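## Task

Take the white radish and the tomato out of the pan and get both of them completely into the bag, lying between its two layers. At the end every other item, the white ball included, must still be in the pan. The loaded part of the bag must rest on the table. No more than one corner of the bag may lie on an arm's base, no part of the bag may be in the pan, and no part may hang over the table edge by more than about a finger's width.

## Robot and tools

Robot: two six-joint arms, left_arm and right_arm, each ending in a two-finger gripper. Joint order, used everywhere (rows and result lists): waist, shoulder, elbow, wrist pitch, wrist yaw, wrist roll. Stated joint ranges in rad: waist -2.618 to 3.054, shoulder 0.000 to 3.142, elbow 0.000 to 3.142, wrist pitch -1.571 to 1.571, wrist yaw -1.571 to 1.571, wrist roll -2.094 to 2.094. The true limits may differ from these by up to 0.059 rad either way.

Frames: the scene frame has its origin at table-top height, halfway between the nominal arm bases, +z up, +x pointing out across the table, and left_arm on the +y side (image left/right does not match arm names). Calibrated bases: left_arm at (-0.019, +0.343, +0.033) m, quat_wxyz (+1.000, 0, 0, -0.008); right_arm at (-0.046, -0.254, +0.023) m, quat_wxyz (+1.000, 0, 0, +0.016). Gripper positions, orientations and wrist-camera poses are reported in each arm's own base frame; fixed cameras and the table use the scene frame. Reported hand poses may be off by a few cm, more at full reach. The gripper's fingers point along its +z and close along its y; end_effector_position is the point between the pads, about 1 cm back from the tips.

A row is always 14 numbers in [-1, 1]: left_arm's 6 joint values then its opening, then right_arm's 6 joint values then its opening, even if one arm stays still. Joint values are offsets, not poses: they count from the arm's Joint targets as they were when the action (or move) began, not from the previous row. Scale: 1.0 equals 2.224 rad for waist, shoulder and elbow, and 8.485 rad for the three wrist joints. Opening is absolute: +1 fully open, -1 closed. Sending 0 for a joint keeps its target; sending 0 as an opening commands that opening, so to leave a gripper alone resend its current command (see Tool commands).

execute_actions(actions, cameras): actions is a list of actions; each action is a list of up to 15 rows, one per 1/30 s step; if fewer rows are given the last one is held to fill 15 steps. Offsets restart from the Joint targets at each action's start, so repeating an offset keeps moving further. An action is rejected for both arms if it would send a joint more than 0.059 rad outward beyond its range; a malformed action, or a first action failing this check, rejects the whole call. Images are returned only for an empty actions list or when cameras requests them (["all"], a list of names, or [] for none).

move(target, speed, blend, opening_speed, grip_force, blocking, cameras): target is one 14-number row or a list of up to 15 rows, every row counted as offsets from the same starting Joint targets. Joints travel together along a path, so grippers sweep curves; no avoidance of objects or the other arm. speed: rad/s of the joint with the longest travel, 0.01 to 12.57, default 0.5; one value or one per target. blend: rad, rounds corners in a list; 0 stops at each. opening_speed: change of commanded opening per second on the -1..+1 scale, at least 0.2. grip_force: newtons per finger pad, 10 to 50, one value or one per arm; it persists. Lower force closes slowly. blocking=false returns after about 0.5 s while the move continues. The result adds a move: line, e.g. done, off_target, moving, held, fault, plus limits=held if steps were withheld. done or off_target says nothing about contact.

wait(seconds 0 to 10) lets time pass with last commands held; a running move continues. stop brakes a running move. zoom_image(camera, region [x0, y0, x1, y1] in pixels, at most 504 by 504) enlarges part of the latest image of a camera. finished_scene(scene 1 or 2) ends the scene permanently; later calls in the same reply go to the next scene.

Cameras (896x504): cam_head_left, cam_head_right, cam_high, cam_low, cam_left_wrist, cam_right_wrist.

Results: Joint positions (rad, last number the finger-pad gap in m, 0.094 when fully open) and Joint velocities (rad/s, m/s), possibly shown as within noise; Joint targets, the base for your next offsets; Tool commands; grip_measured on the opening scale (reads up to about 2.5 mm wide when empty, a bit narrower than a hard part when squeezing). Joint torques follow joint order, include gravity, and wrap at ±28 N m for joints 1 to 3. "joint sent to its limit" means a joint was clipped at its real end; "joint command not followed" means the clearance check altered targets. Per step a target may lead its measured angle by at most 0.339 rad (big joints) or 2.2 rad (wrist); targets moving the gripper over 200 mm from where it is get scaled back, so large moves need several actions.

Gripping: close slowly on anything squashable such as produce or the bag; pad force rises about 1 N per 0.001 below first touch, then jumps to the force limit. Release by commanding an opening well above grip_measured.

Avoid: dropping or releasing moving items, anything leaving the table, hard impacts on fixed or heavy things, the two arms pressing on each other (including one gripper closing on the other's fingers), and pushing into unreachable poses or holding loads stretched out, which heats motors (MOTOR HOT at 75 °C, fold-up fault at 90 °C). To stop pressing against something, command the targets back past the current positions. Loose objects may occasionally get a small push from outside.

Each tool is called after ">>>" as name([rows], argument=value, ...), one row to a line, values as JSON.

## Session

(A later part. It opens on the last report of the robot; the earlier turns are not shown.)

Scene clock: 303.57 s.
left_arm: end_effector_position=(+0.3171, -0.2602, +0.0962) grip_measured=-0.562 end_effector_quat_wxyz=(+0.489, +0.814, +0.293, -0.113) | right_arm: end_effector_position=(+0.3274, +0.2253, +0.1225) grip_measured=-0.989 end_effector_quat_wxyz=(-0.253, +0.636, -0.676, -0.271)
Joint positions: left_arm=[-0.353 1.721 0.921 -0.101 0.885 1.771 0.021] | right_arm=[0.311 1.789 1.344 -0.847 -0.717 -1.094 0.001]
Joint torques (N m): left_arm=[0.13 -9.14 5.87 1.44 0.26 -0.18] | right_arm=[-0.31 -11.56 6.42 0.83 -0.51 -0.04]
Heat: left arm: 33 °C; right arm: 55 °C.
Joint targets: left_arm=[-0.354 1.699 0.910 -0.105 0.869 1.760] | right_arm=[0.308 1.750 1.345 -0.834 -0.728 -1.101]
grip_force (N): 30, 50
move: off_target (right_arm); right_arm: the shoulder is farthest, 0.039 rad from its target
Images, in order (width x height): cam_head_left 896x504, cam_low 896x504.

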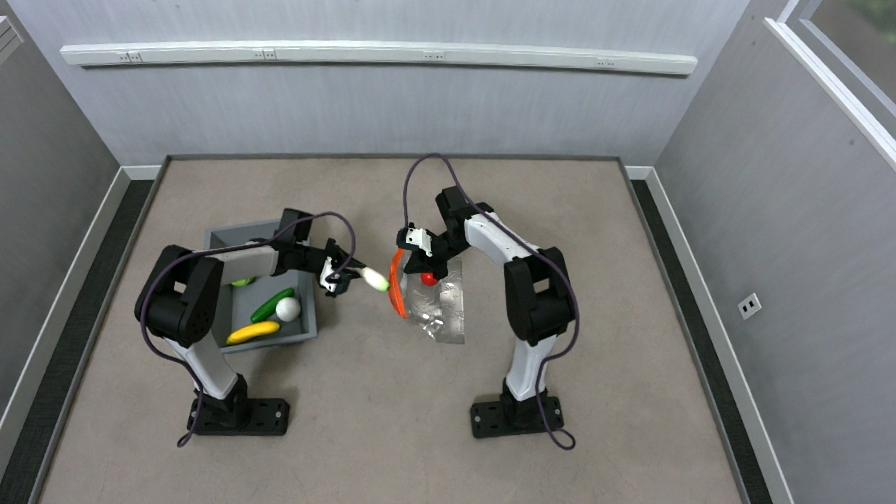

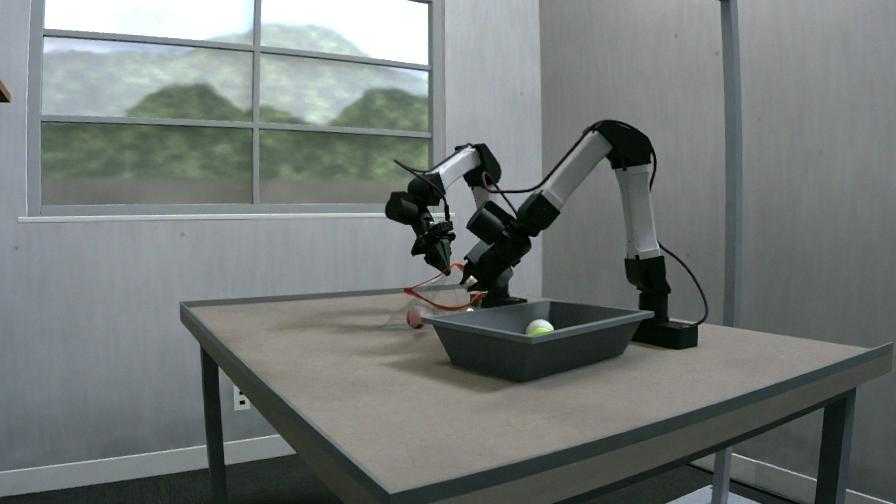

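>>> move([
  [0.0229,0.0001,0.1362,-0.0830,-0.0213,0.0210,-0.66,0,0,0,0,0,0,-1],
  [-0.0070,0.0378,0.0647,-0.0483,-0.0236,0.0114,-0.66,0,0,0,0,0,0,-1],
], speed=0.5, blend=[0.05,0], cameras=["cam_left_wrist","cam_low","cam_head_left","cam_right_wrist"])

>>> zoom_image(camera="cam_low", region=[370, 200, 540, 340])

>>> zoom_image(camera="cam_head_left", region=[350, 220, 490, 350])

Scene clock: 308.10 s.
left_arm: end_effector_position=(+0.3033, -0.2337, +0.0612) grip_measured=-0.562 end_effector_quat_wxyz=(+0.342, +0.859, +0.356, -0.133) | right_arm: end_effector_position=(+0.3274, +0.2253, +0.1225) grip_measured=-0.989 end_effector_quat_wxyz=(-0.253, +0.636, -0.676, -0.271)
Joint positions: left_arm=[-0.365 1.771 1.062 -0.524 0.685 1.87 0.021] | right_arm=[0.311 1.789 1.344 -0.847 -0.717 -1.094 0.001]
Joint torques (N m): left_arm=[-0.12 -6.82 6.01 1.1 0.26 -0.16] | right_arm=[-0.31 -11.58 6.41 0.83 -0.51 -0.04]
Heat: left arm: 33 °C; right arm: 55 °C.
Joint targets: left_arm=[-0.369 1.783 1.053 -0.515 0.668 1.857] | right_arm=[0.308 1.750 1.345 -0.834 -0.728 -1.101]
grip_force (N): 30, 50
move: off_target (right_arm); right_arm: the shoulder is farthest, 0.039 rad from its target
Images, in order (width x height): cam_head_left 896x504, cam_low 896x504, cam_left_wrist 896x504, cam_right_wrist 896x504.

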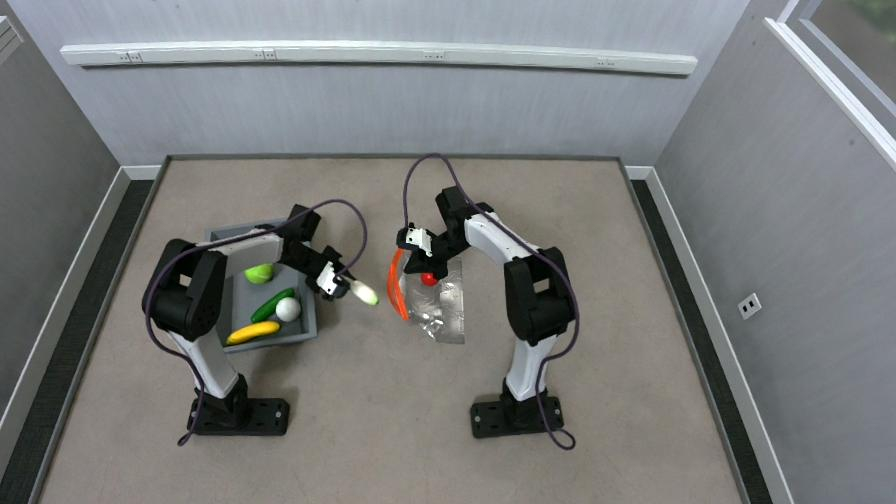

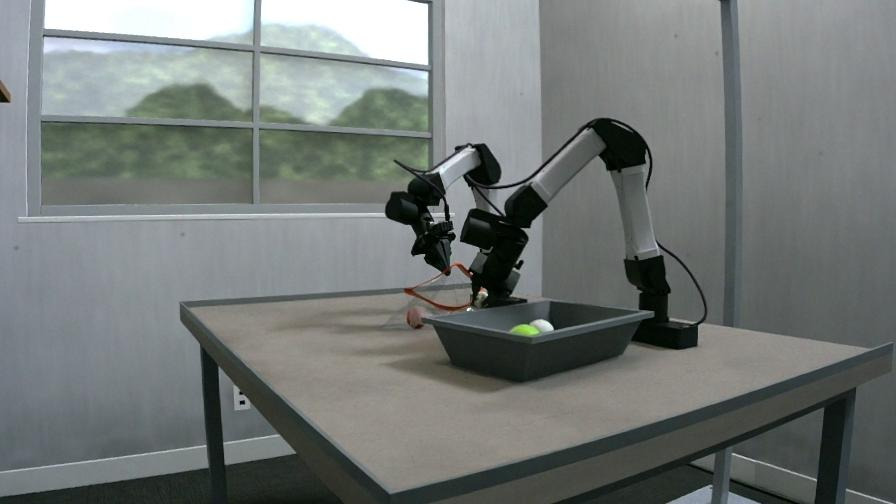

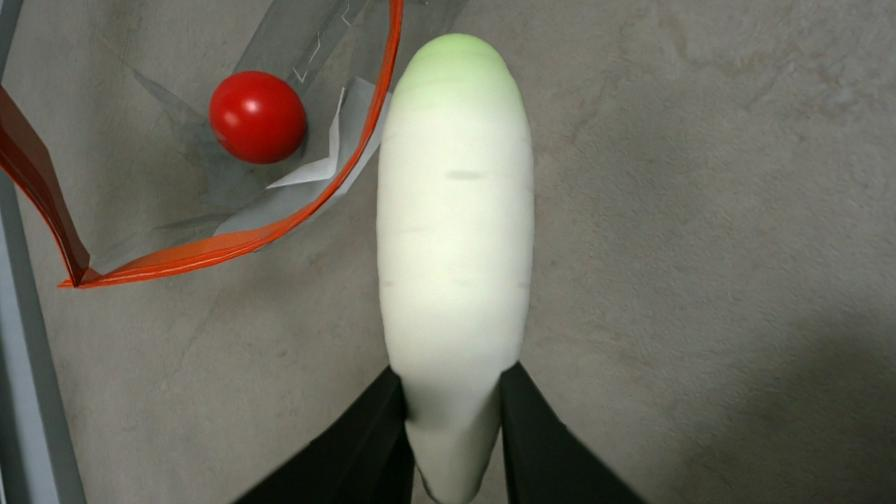

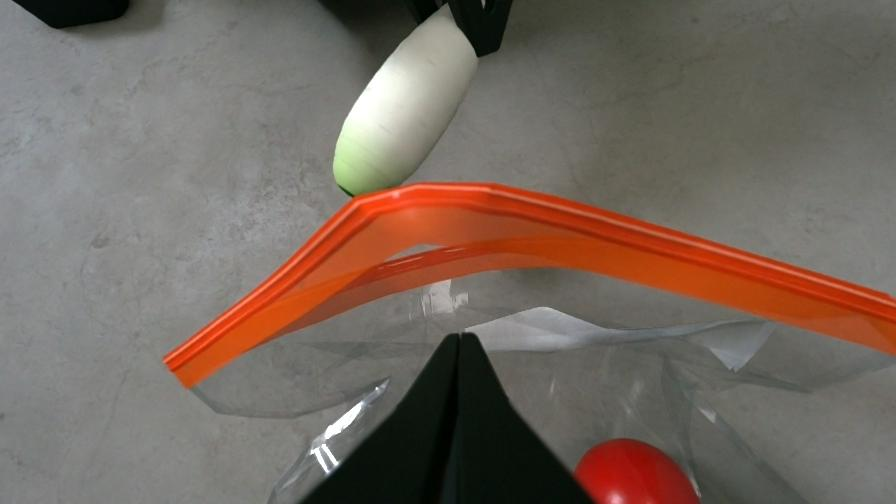

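Scaled by 2.965 from the camera's 896x504 image, which has a finer 1280x720 frame.

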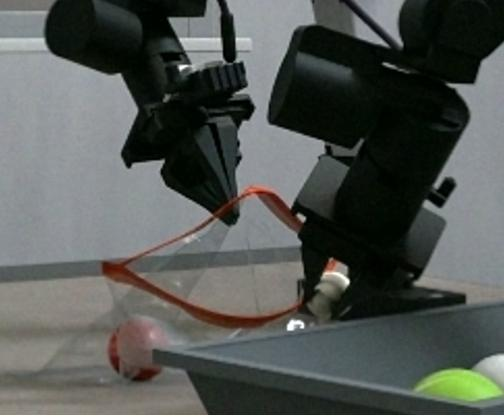

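Scaled by 3.600 from the camera's 896x504 image, which has a finer 1280x720 frame.

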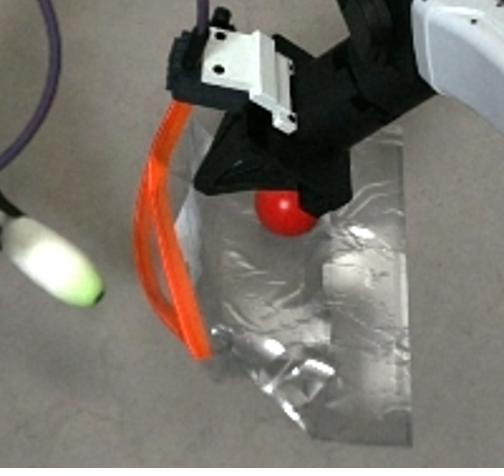

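>>> move(target=[-0.0655,0.0634,0.0150,0.0383,0.0063,-0.0283,-0.66,0,0,0,0,0,0,-1], speed=0.3, cameras=["cam_left_wrist","cam_low","cam_head_left","cam_right_wrist"])

>>> zoom_image(camera="cam_low", region=[370, 200, 540, 340])

>>> zoom_image(camera="cam_head_left", region=[350, 220, 490, 350])

Scene clock: 311.23 s.
left_arm: end_effector_position=(+0.3111, -0.3038, +0.0423) grip_measured=-0.562 end_effector_quat_wxyz=(+0.386, +0.838, +0.354, -0.152) | right_arm: end_effector_position=(+0.3274, +0.2253, +0.1225) grip_measured=-0.989 end_effector_quat_wxyz=(-0.253, +0.636, -0.676, -0.271)
Joint positions: left_arm=[-0.511 1.907 1.067 -0.199 0.706 1.63 0.021] | right_arm=[0.311 1.789 1.344 -0.847 -0.717 -1.094 0.001]
Joint torques (N m): left_arm=[-0.09 -7.49 8.69 1.43 0.54 -0.2] | right_arm=[-0.31 -11.56 6.39 0.83 -0.5 -0.04]
Heat: left arm: 33 °C; right arm: 55 °C.
Joint targets: left_arm=[-0.515 1.924 1.087 -0.190 0.722 1.617] | right_arm=[0.308 1.750 1.345 -0.834 -0.728 -1.101]
grip_force (N): 30, 50
move: off_target (right_arm); right_arm: the shoulder is farthest, 0.039 rad from its target
Images, in order (width x height): cam_head_left 896x504, cam_low 896x504, cam_left_wrist 896x504, cam_right_wrist 896x504.

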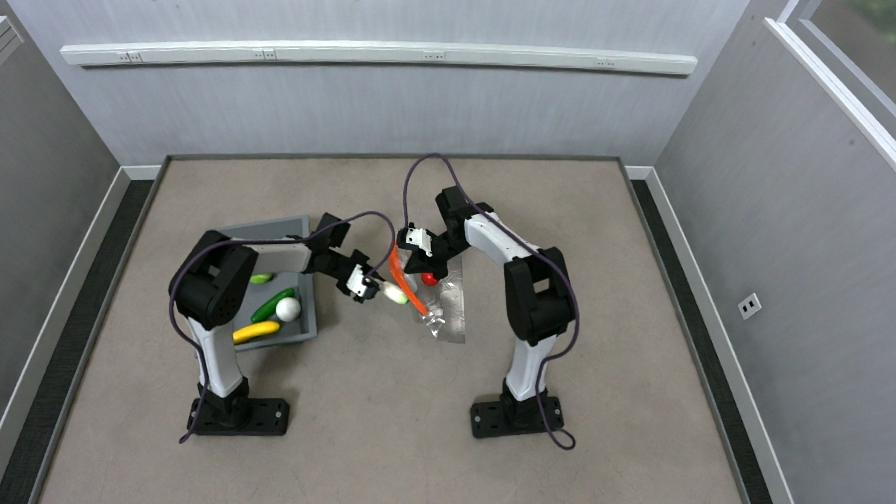

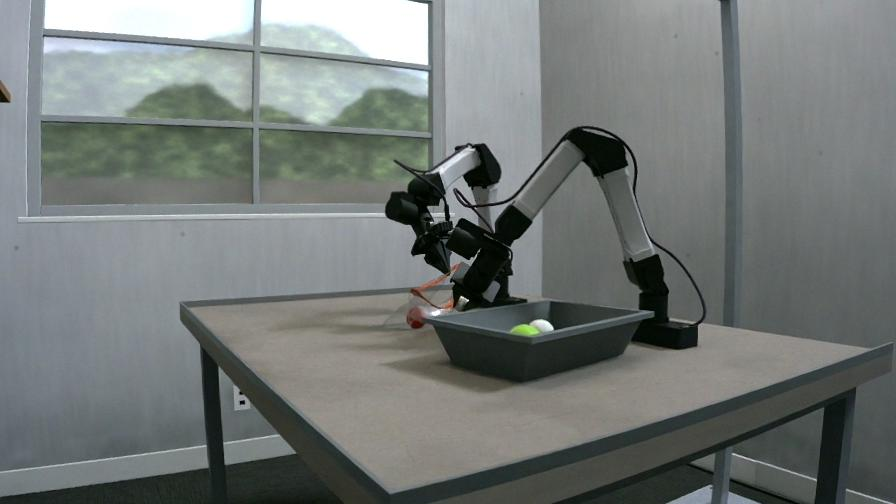

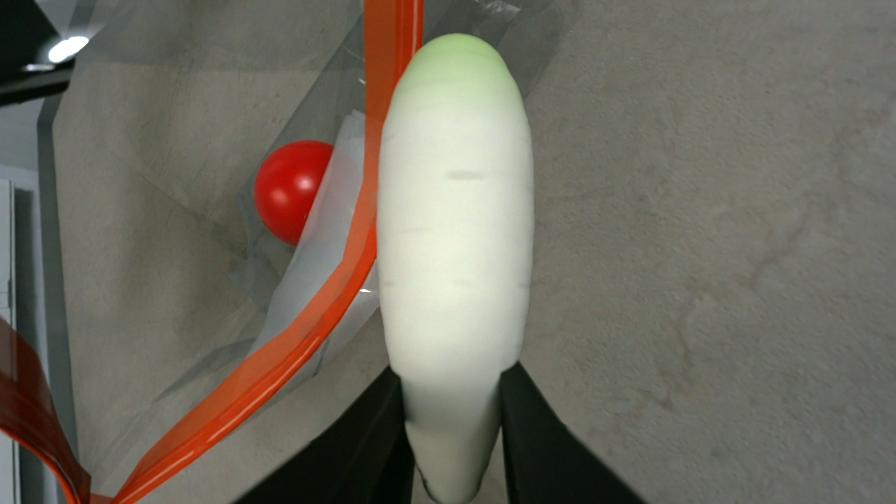

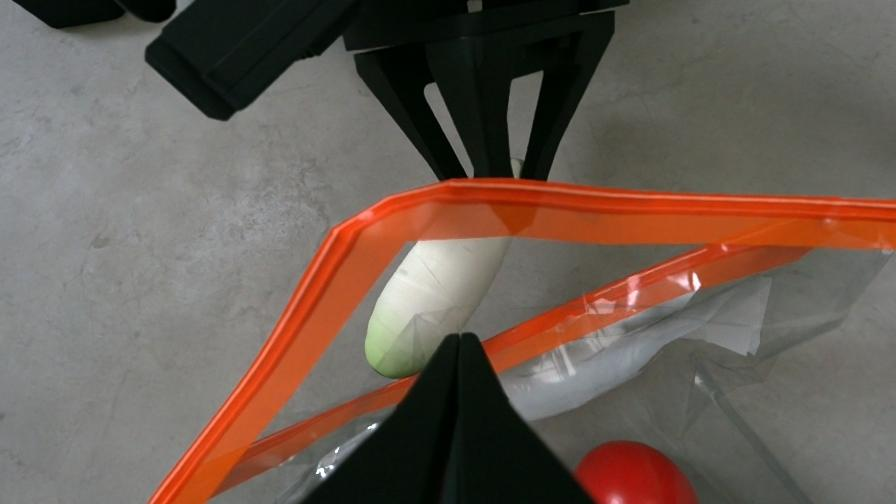

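Scaled by 2.965 from the camera's 896x504 image, which has a finer 1280x720 frame.

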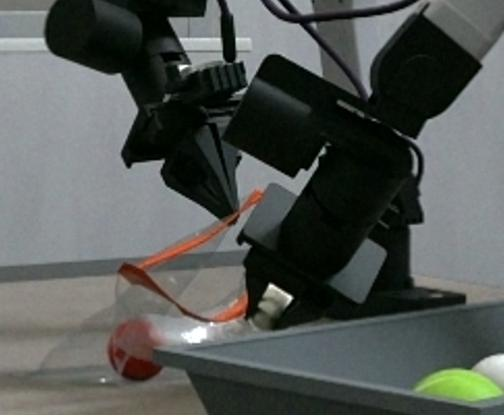

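Scaled by 3.600 from the camera's 896x504 image, which has a finer 1280x720 frame.

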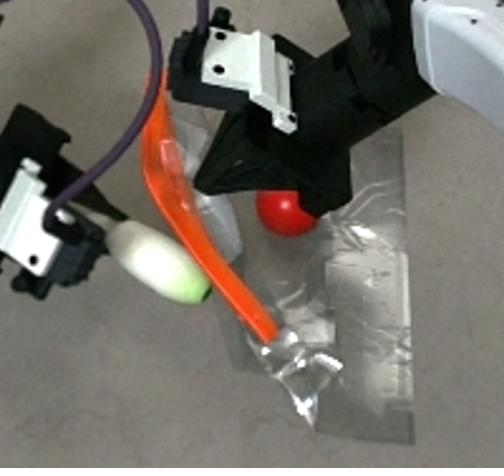

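>>> move(target=[0.0682,-0.1076,-0.1399,0.0234,-0.0133,-0.0245,-0.66,0,0,0,0,0,0,-1], speed=0.4, cameras=["cam_left_wrist","cam_low","cam_head_left","cam_right_wrist"])

>>> zoom_image(camera="cam_head_left", region=[350, 220, 490, 350])

>>> zoom_image(camera="cam_low", region=[370, 200, 540, 340])

Scene clock: 314.00 s.
left_arm: end_effector_position=(+0.3198, -0.2344, +0.0472) grip_measured=-0.562 end_effector_quat_wxyz=(+0.412, +0.765, +0.484, -0.100) | right_arm: end_effector_position=(+0.3274, +0.2253, +0.1225) grip_measured=-0.989 end_effector_quat_wxyz=(-0.253, +0.636, -0.676, -0.271)
Joint positions: left_arm=[-0.371 1.705 0.788 0.003 0.629 1.421 0.021] | right_arm=[0.311 1.789 1.344 -0.847 -0.717 -1.094 0.001]
Joint torques (N m): left_arm=[0.83 -8.51 5.38 1.65 0.17 -0.18] | right_arm=[-0.31 -11.56 6.39 0.83 -0.5 -0.04]
Heat: left arm: 33 °C; right arm: 55 °C.
Joint targets: left_arm=[-0.363 1.685 0.776 0.009 0.609 1.409] | right_arm=[0.308 1.750 1.345 -0.834 -0.728 -1.101]
grip_force (N): 30, 50
move: off_target (right_arm); right_arm: the shoulder is farthest, 0.039 rad from its target
Images, in order (width x height): cam_head_left 896x504, cam_low 896x504, cam_left_wrist 896x504, cam_right_wrist 896x504.

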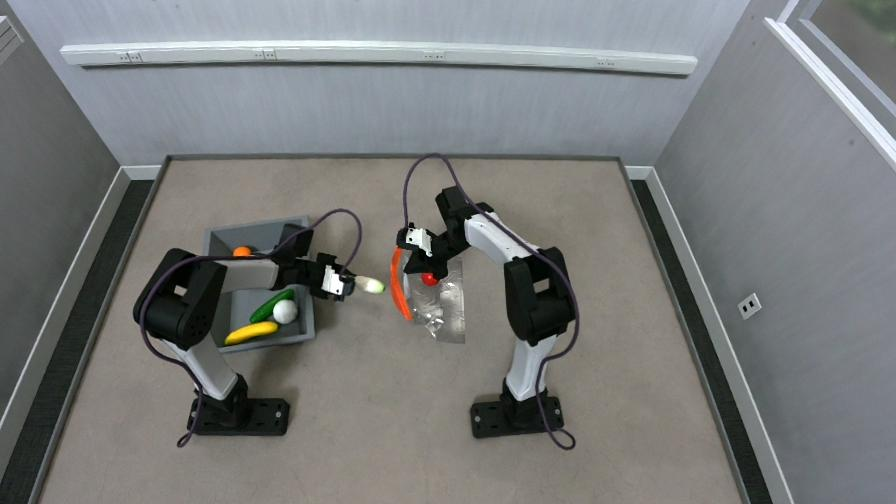

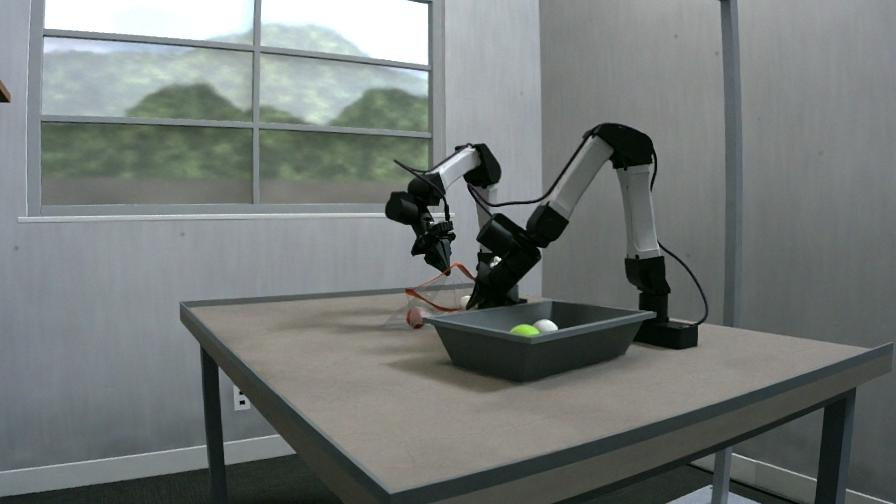

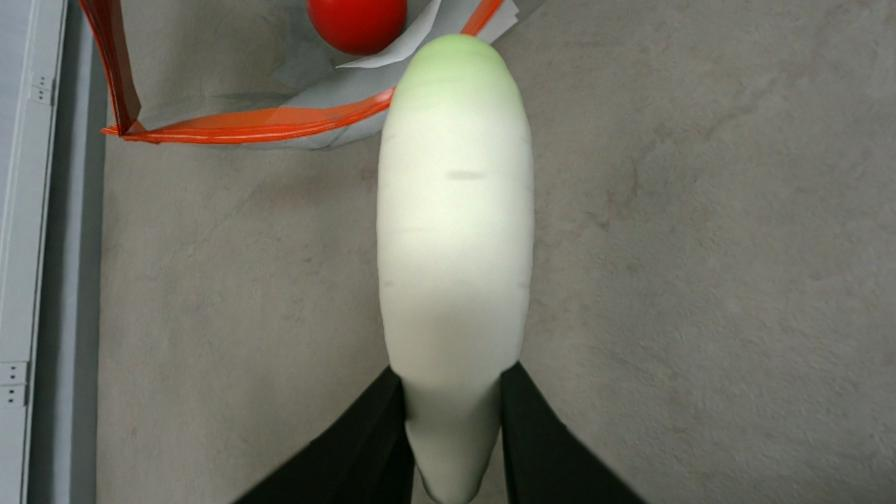

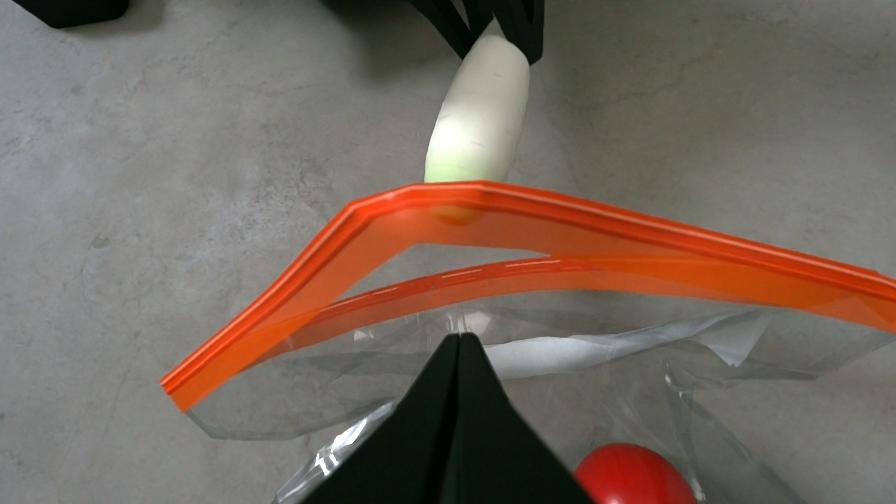

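Scaled by 3.600 from the camera's 896x504 image, which has a finer 1280x720 frame.

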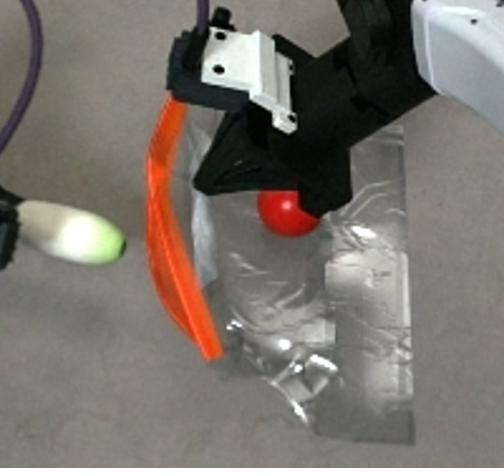

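Scaled by 2.965 from the camera's 896x504 image, which has a finer 1280x720 frame.

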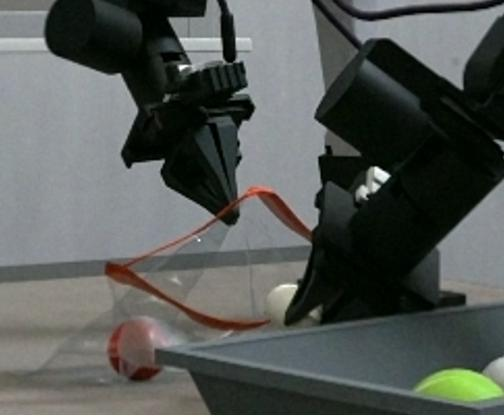

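>>> move(target=[-0.1200,0.0692,0.0728,0.0125,-0.0210,-0.0269,-0.66,0,0,0,0,0,0,-1], speed=0.3, cameras=["cam_left_wrist","cam_low","cam_head_left","cam_right_wrist"])

>>> zoom_image(camera="cam_head_left", region=[350, 220, 490, 350])

>>> zoom_image(camera="cam_low", region=[370, 200, 540, 340])

Scene clock: 315.90 s.
left_arm: end_effector_position=(+0.3159, -0.3229, +0.0488) grip_measured=-0.562 end_effector_quat_wxyz=(+0.411, +0.765, +0.487, -0.095) | right_arm: end_effector_position=(+0.3274, +0.2253, +0.1225) grip_measured=-0.989 end_effector_quat_wxyz=(-0.253, +0.636, -0.676, -0.271)
Joint positions: left_arm=[-0.629 1.821 0.917 0.107 0.447 1.194 0.021] | right_arm=[0.311 1.789 1.344 -0.847 -0.717 -1.094 0.001]
Joint torques (N m): left_arm=[0.12 -6.91 8.87 1.93 0.09 -0.18] | right_arm=[-0.31 -11.56 6.41 0.82 -0.51 -0.04]
Heat: left arm: 33 °C; right arm: 56 °C.
Joint targets: left_arm=[-0.630 1.839 0.938 0.115 0.431 1.181] | right_arm=[0.308 1.750 1.345 -0.834 -0.728 -1.101]
grip_force (N): 30, 50
move: off_target (right_arm); right_arm: the shoulder is farthest, 0.039 rad from its target
Images, in order (width x height): cam_head_left 896x504, cam_low 896x504, cam_left_wrist 896x504, cam_right_wrist 896x504.

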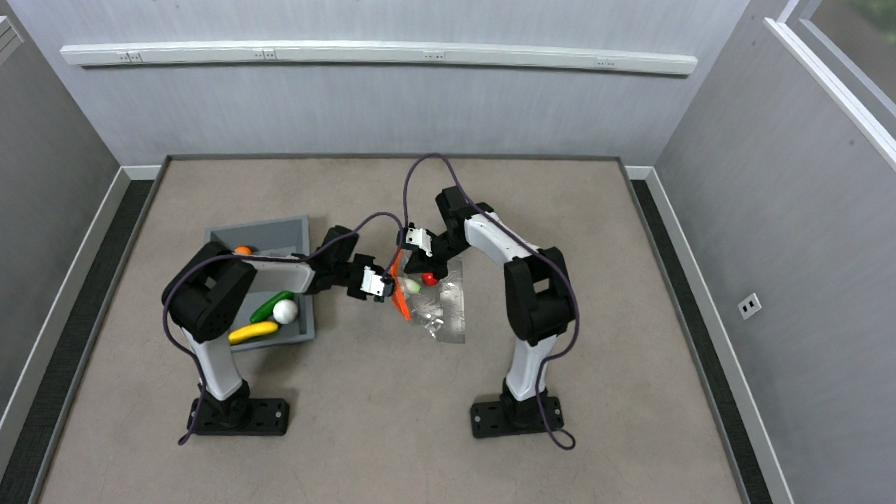

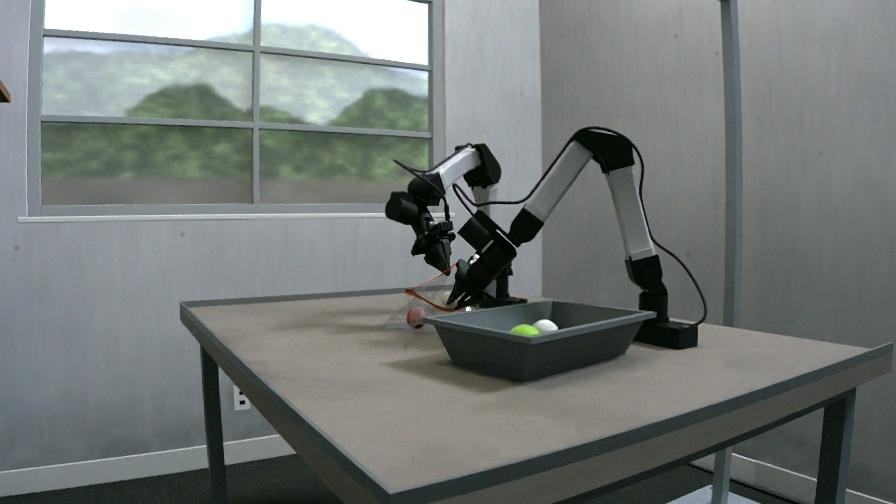

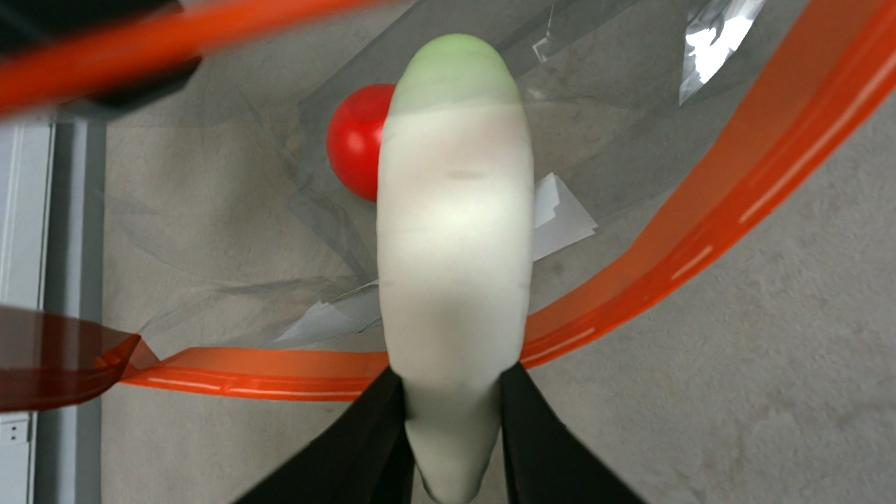

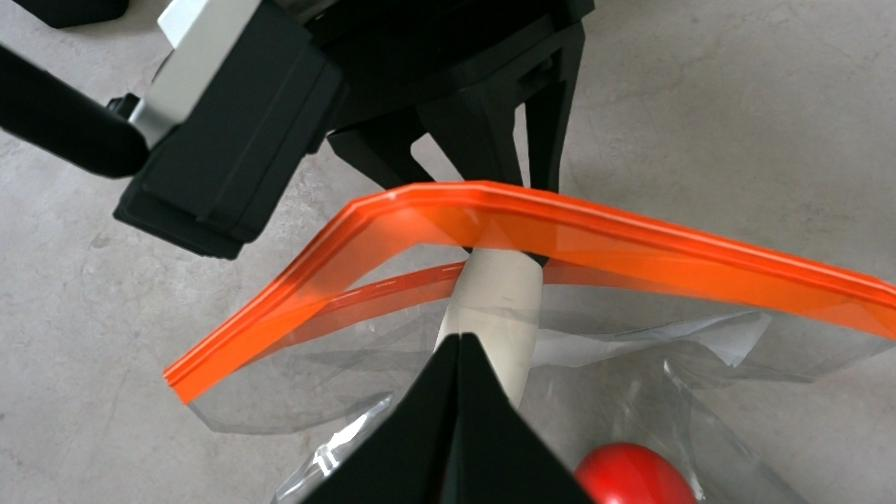

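Scaled by 3.600 from the camera's 896x504 image, which has a finer 1280x720 frame.

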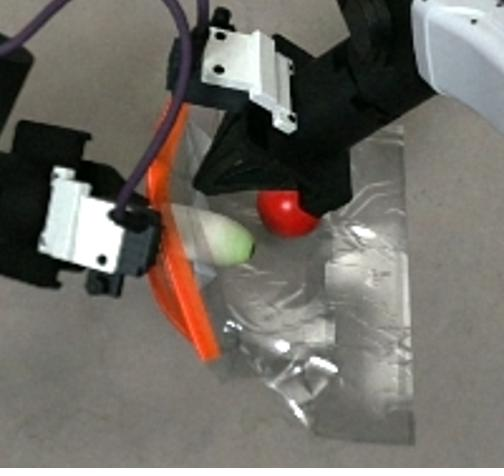

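Scaled by 2.965 from the camera's 896x504 image, which has a finer 1280x720 frame.

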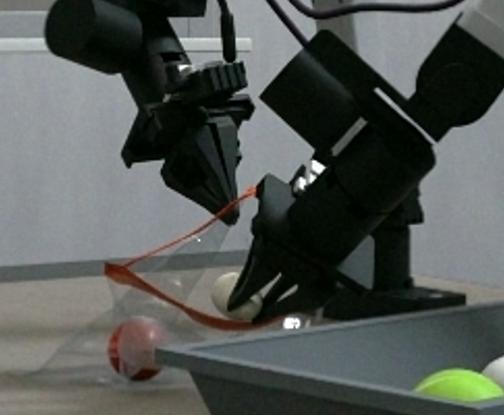

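>>> move(target=[-0.0861,0.0668,0.0187,0.0290,-0.0140,-0.0198,-0.66,0,0,0,0,0,0,-1], speed=0.25, cameras=["cam_left_wrist","cam_low","cam_head_left","cam_right_wrist"])

>>> zoom_image(camera="cam_head_left", region=[350, 220, 490, 350])

>>> zoom_image(camera="cam_low", region=[370, 200, 540, 340])

Scene clock: 318.03 s.
left_arm: end_effector_position=(+0.2968, -0.3964, +0.0352) grip_measured=-0.563 end_effector_quat_wxyz=(+0.447, +0.748, +0.480, -0.100) | right_arm: end_effector_position=(+0.3274, +0.2253, +0.1225) grip_measured=-0.989 end_effector_quat_wxyz=(-0.253, +0.636, -0.676, -0.271)
Joint positions: left_arm=[-0.815 1.968 0.959 0.349 0.327 1.026 0.021] | right_arm=[0.311 1.789 1.344 -0.847 -0.717 -1.094 0.001]
Joint torques (N m): left_arm=[-0.31 -7.8 8.59 2.18 0.03 -0.22] | right_arm=[-0.31 -11.59 6.42 0.83 -0.51 -0.05]
Heat: left arm: 33 °C; right arm: 56 °C.
Joint targets: left_arm=[-0.822 1.987 0.979 0.361 0.312 1.013] | right_arm=[0.308 1.750 1.345 -0.834 -0.728 -1.101]
grip_force (N): 30, 50
move: off_target (right_arm); right_arm: the shoulder is farthest, 0.039 rad from its target
Images, in order (width x height): cam_head_left 896x504, cam_low 896x504, cam_left_wrist 896x504, cam_right_wrist 896x504.

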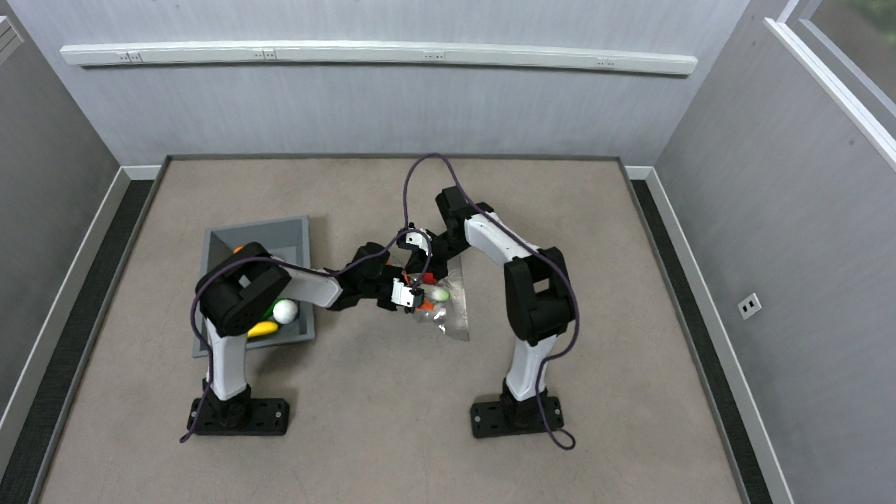

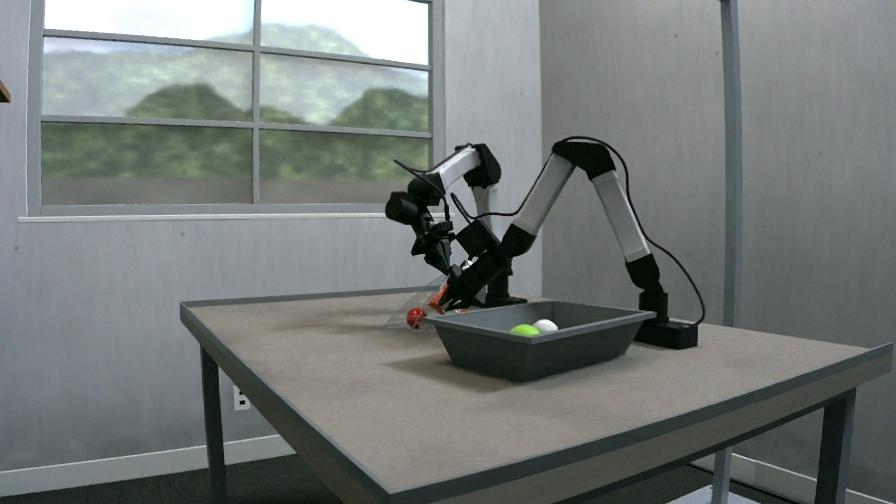

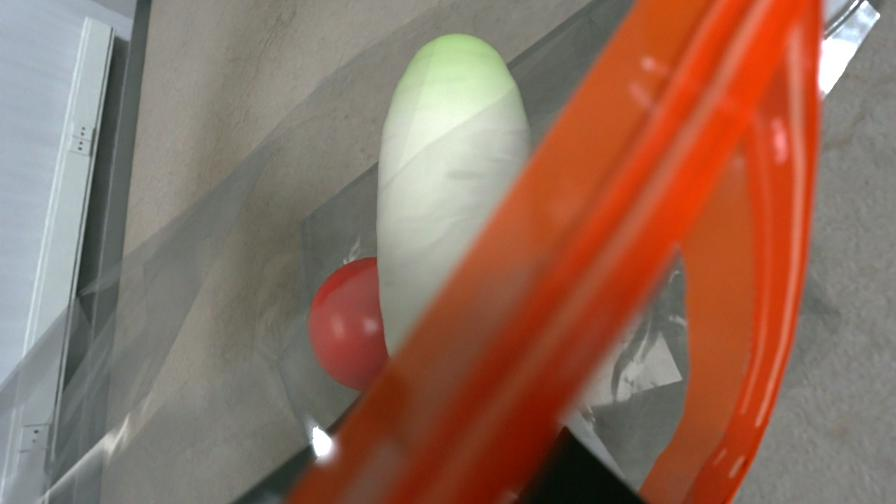

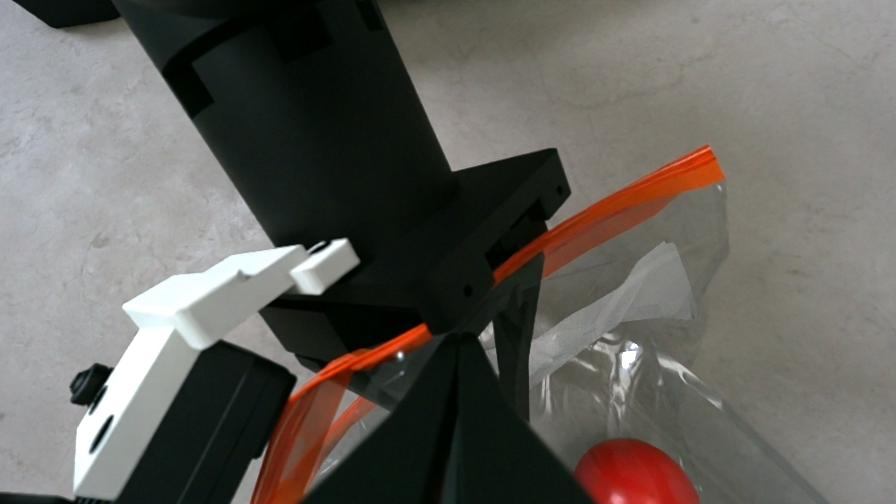

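Scaled by 3.600 from the camera's 896x504 image, which has a finer 1280x720 frame.

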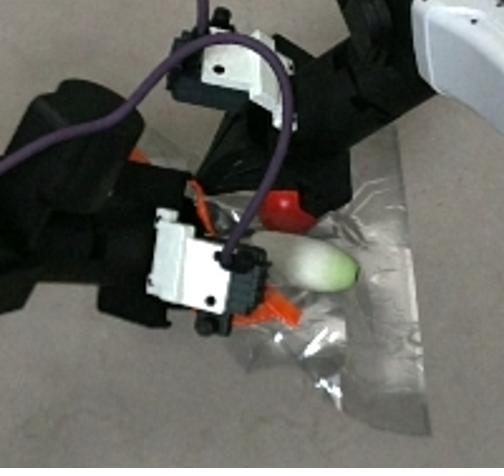

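Scaled by 2.965 from the camera's 896x504 image, which has a finer 1280x720 frame.

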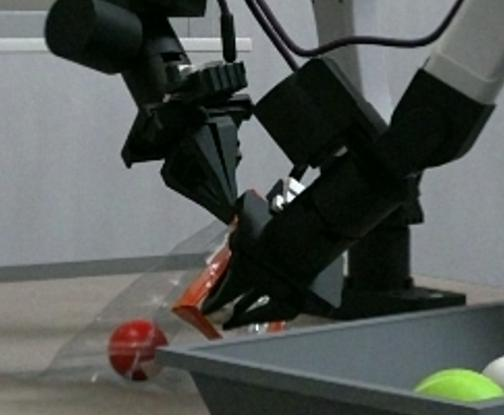

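>>> move([
  [0,0.0150,0,0,0,0,-0.66,0,0,0,0,0,0,-1],
  [0,0.0150,0,0,0,0,-0.2,0,0,0,0,0,0,-1],
], speed=0.1, opening_speed=0.4, cameras=["cam_left_wrist","cam_low","cam_right_wrist"])

>>> zoom_image(camera="cam_low", region=[370, 200, 540, 340])

Scene clock: 320.63 s.
left_arm: end_effector_position=(+0.2971, -0.3966, +0.0257) grip_measured=-0.202 end_effector_quat_wxyz=(+0.443, +0.749, +0.482, -0.100) | right_arm: end_effector_position=(+0.3284, +0.2236, +0.1213) grip_measured=-0.989 end_effector_quat_wxyz=(-0.251, +0.637, -0.679, -0.266)
Joint positions: left_arm=[-0.815 1.995 0.959 0.367 0.326 1.025 0.037] | right_arm=[0.31 1.789 1.344 -0.847 -0.705 -1.094 0.001]
Joint torques (N m): left_arm=[-0.31 -7.42 8.44 1.99 0.03 -0.19] | right_arm=[-0.2 -11.58 6.42 0.83 -0.61 -0.04]
Heat: left arm: 33 °C; right arm: 56 °C.
Joint targets: left_arm=[-0.822 2.021 0.979 0.361 0.312 1.013] | right_arm=[0.307 1.750 1.345 -0.834 -0.728 -1.101]
grip_force (N): 30, 50
move: off_target (right_arm); right_arm: the shoulder is farthest, 0.039 rad from its target
Images, in order (width x height): cam_low 896x504, cam_left_wrist 896x504, cam_right_wrist 896x504.

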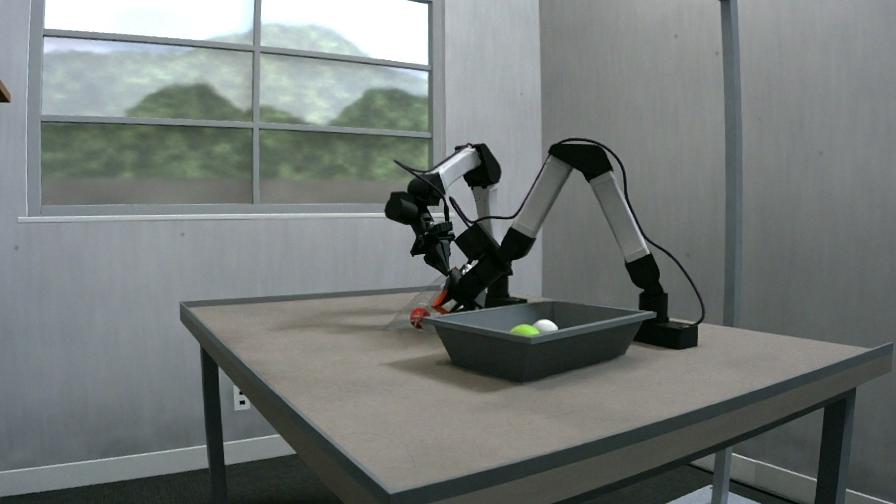

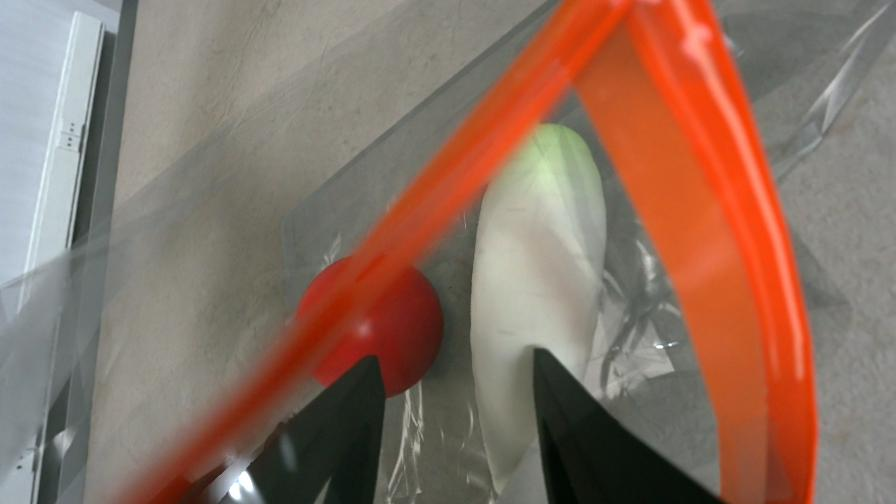

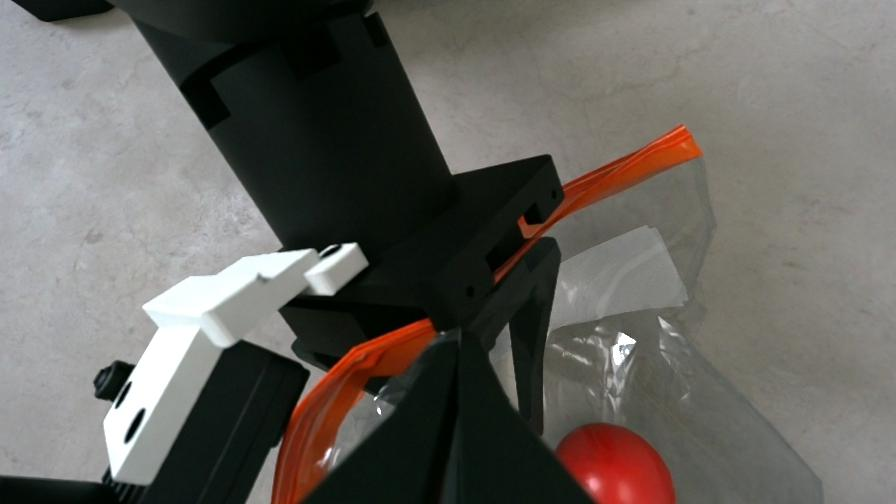

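Scaled by 2.965 from the camera's 896x504 image, which has a finer 1280x720 frame.

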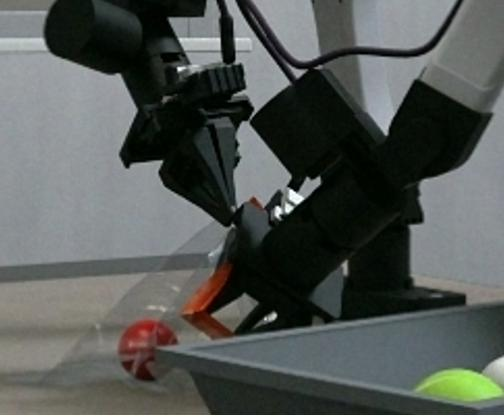

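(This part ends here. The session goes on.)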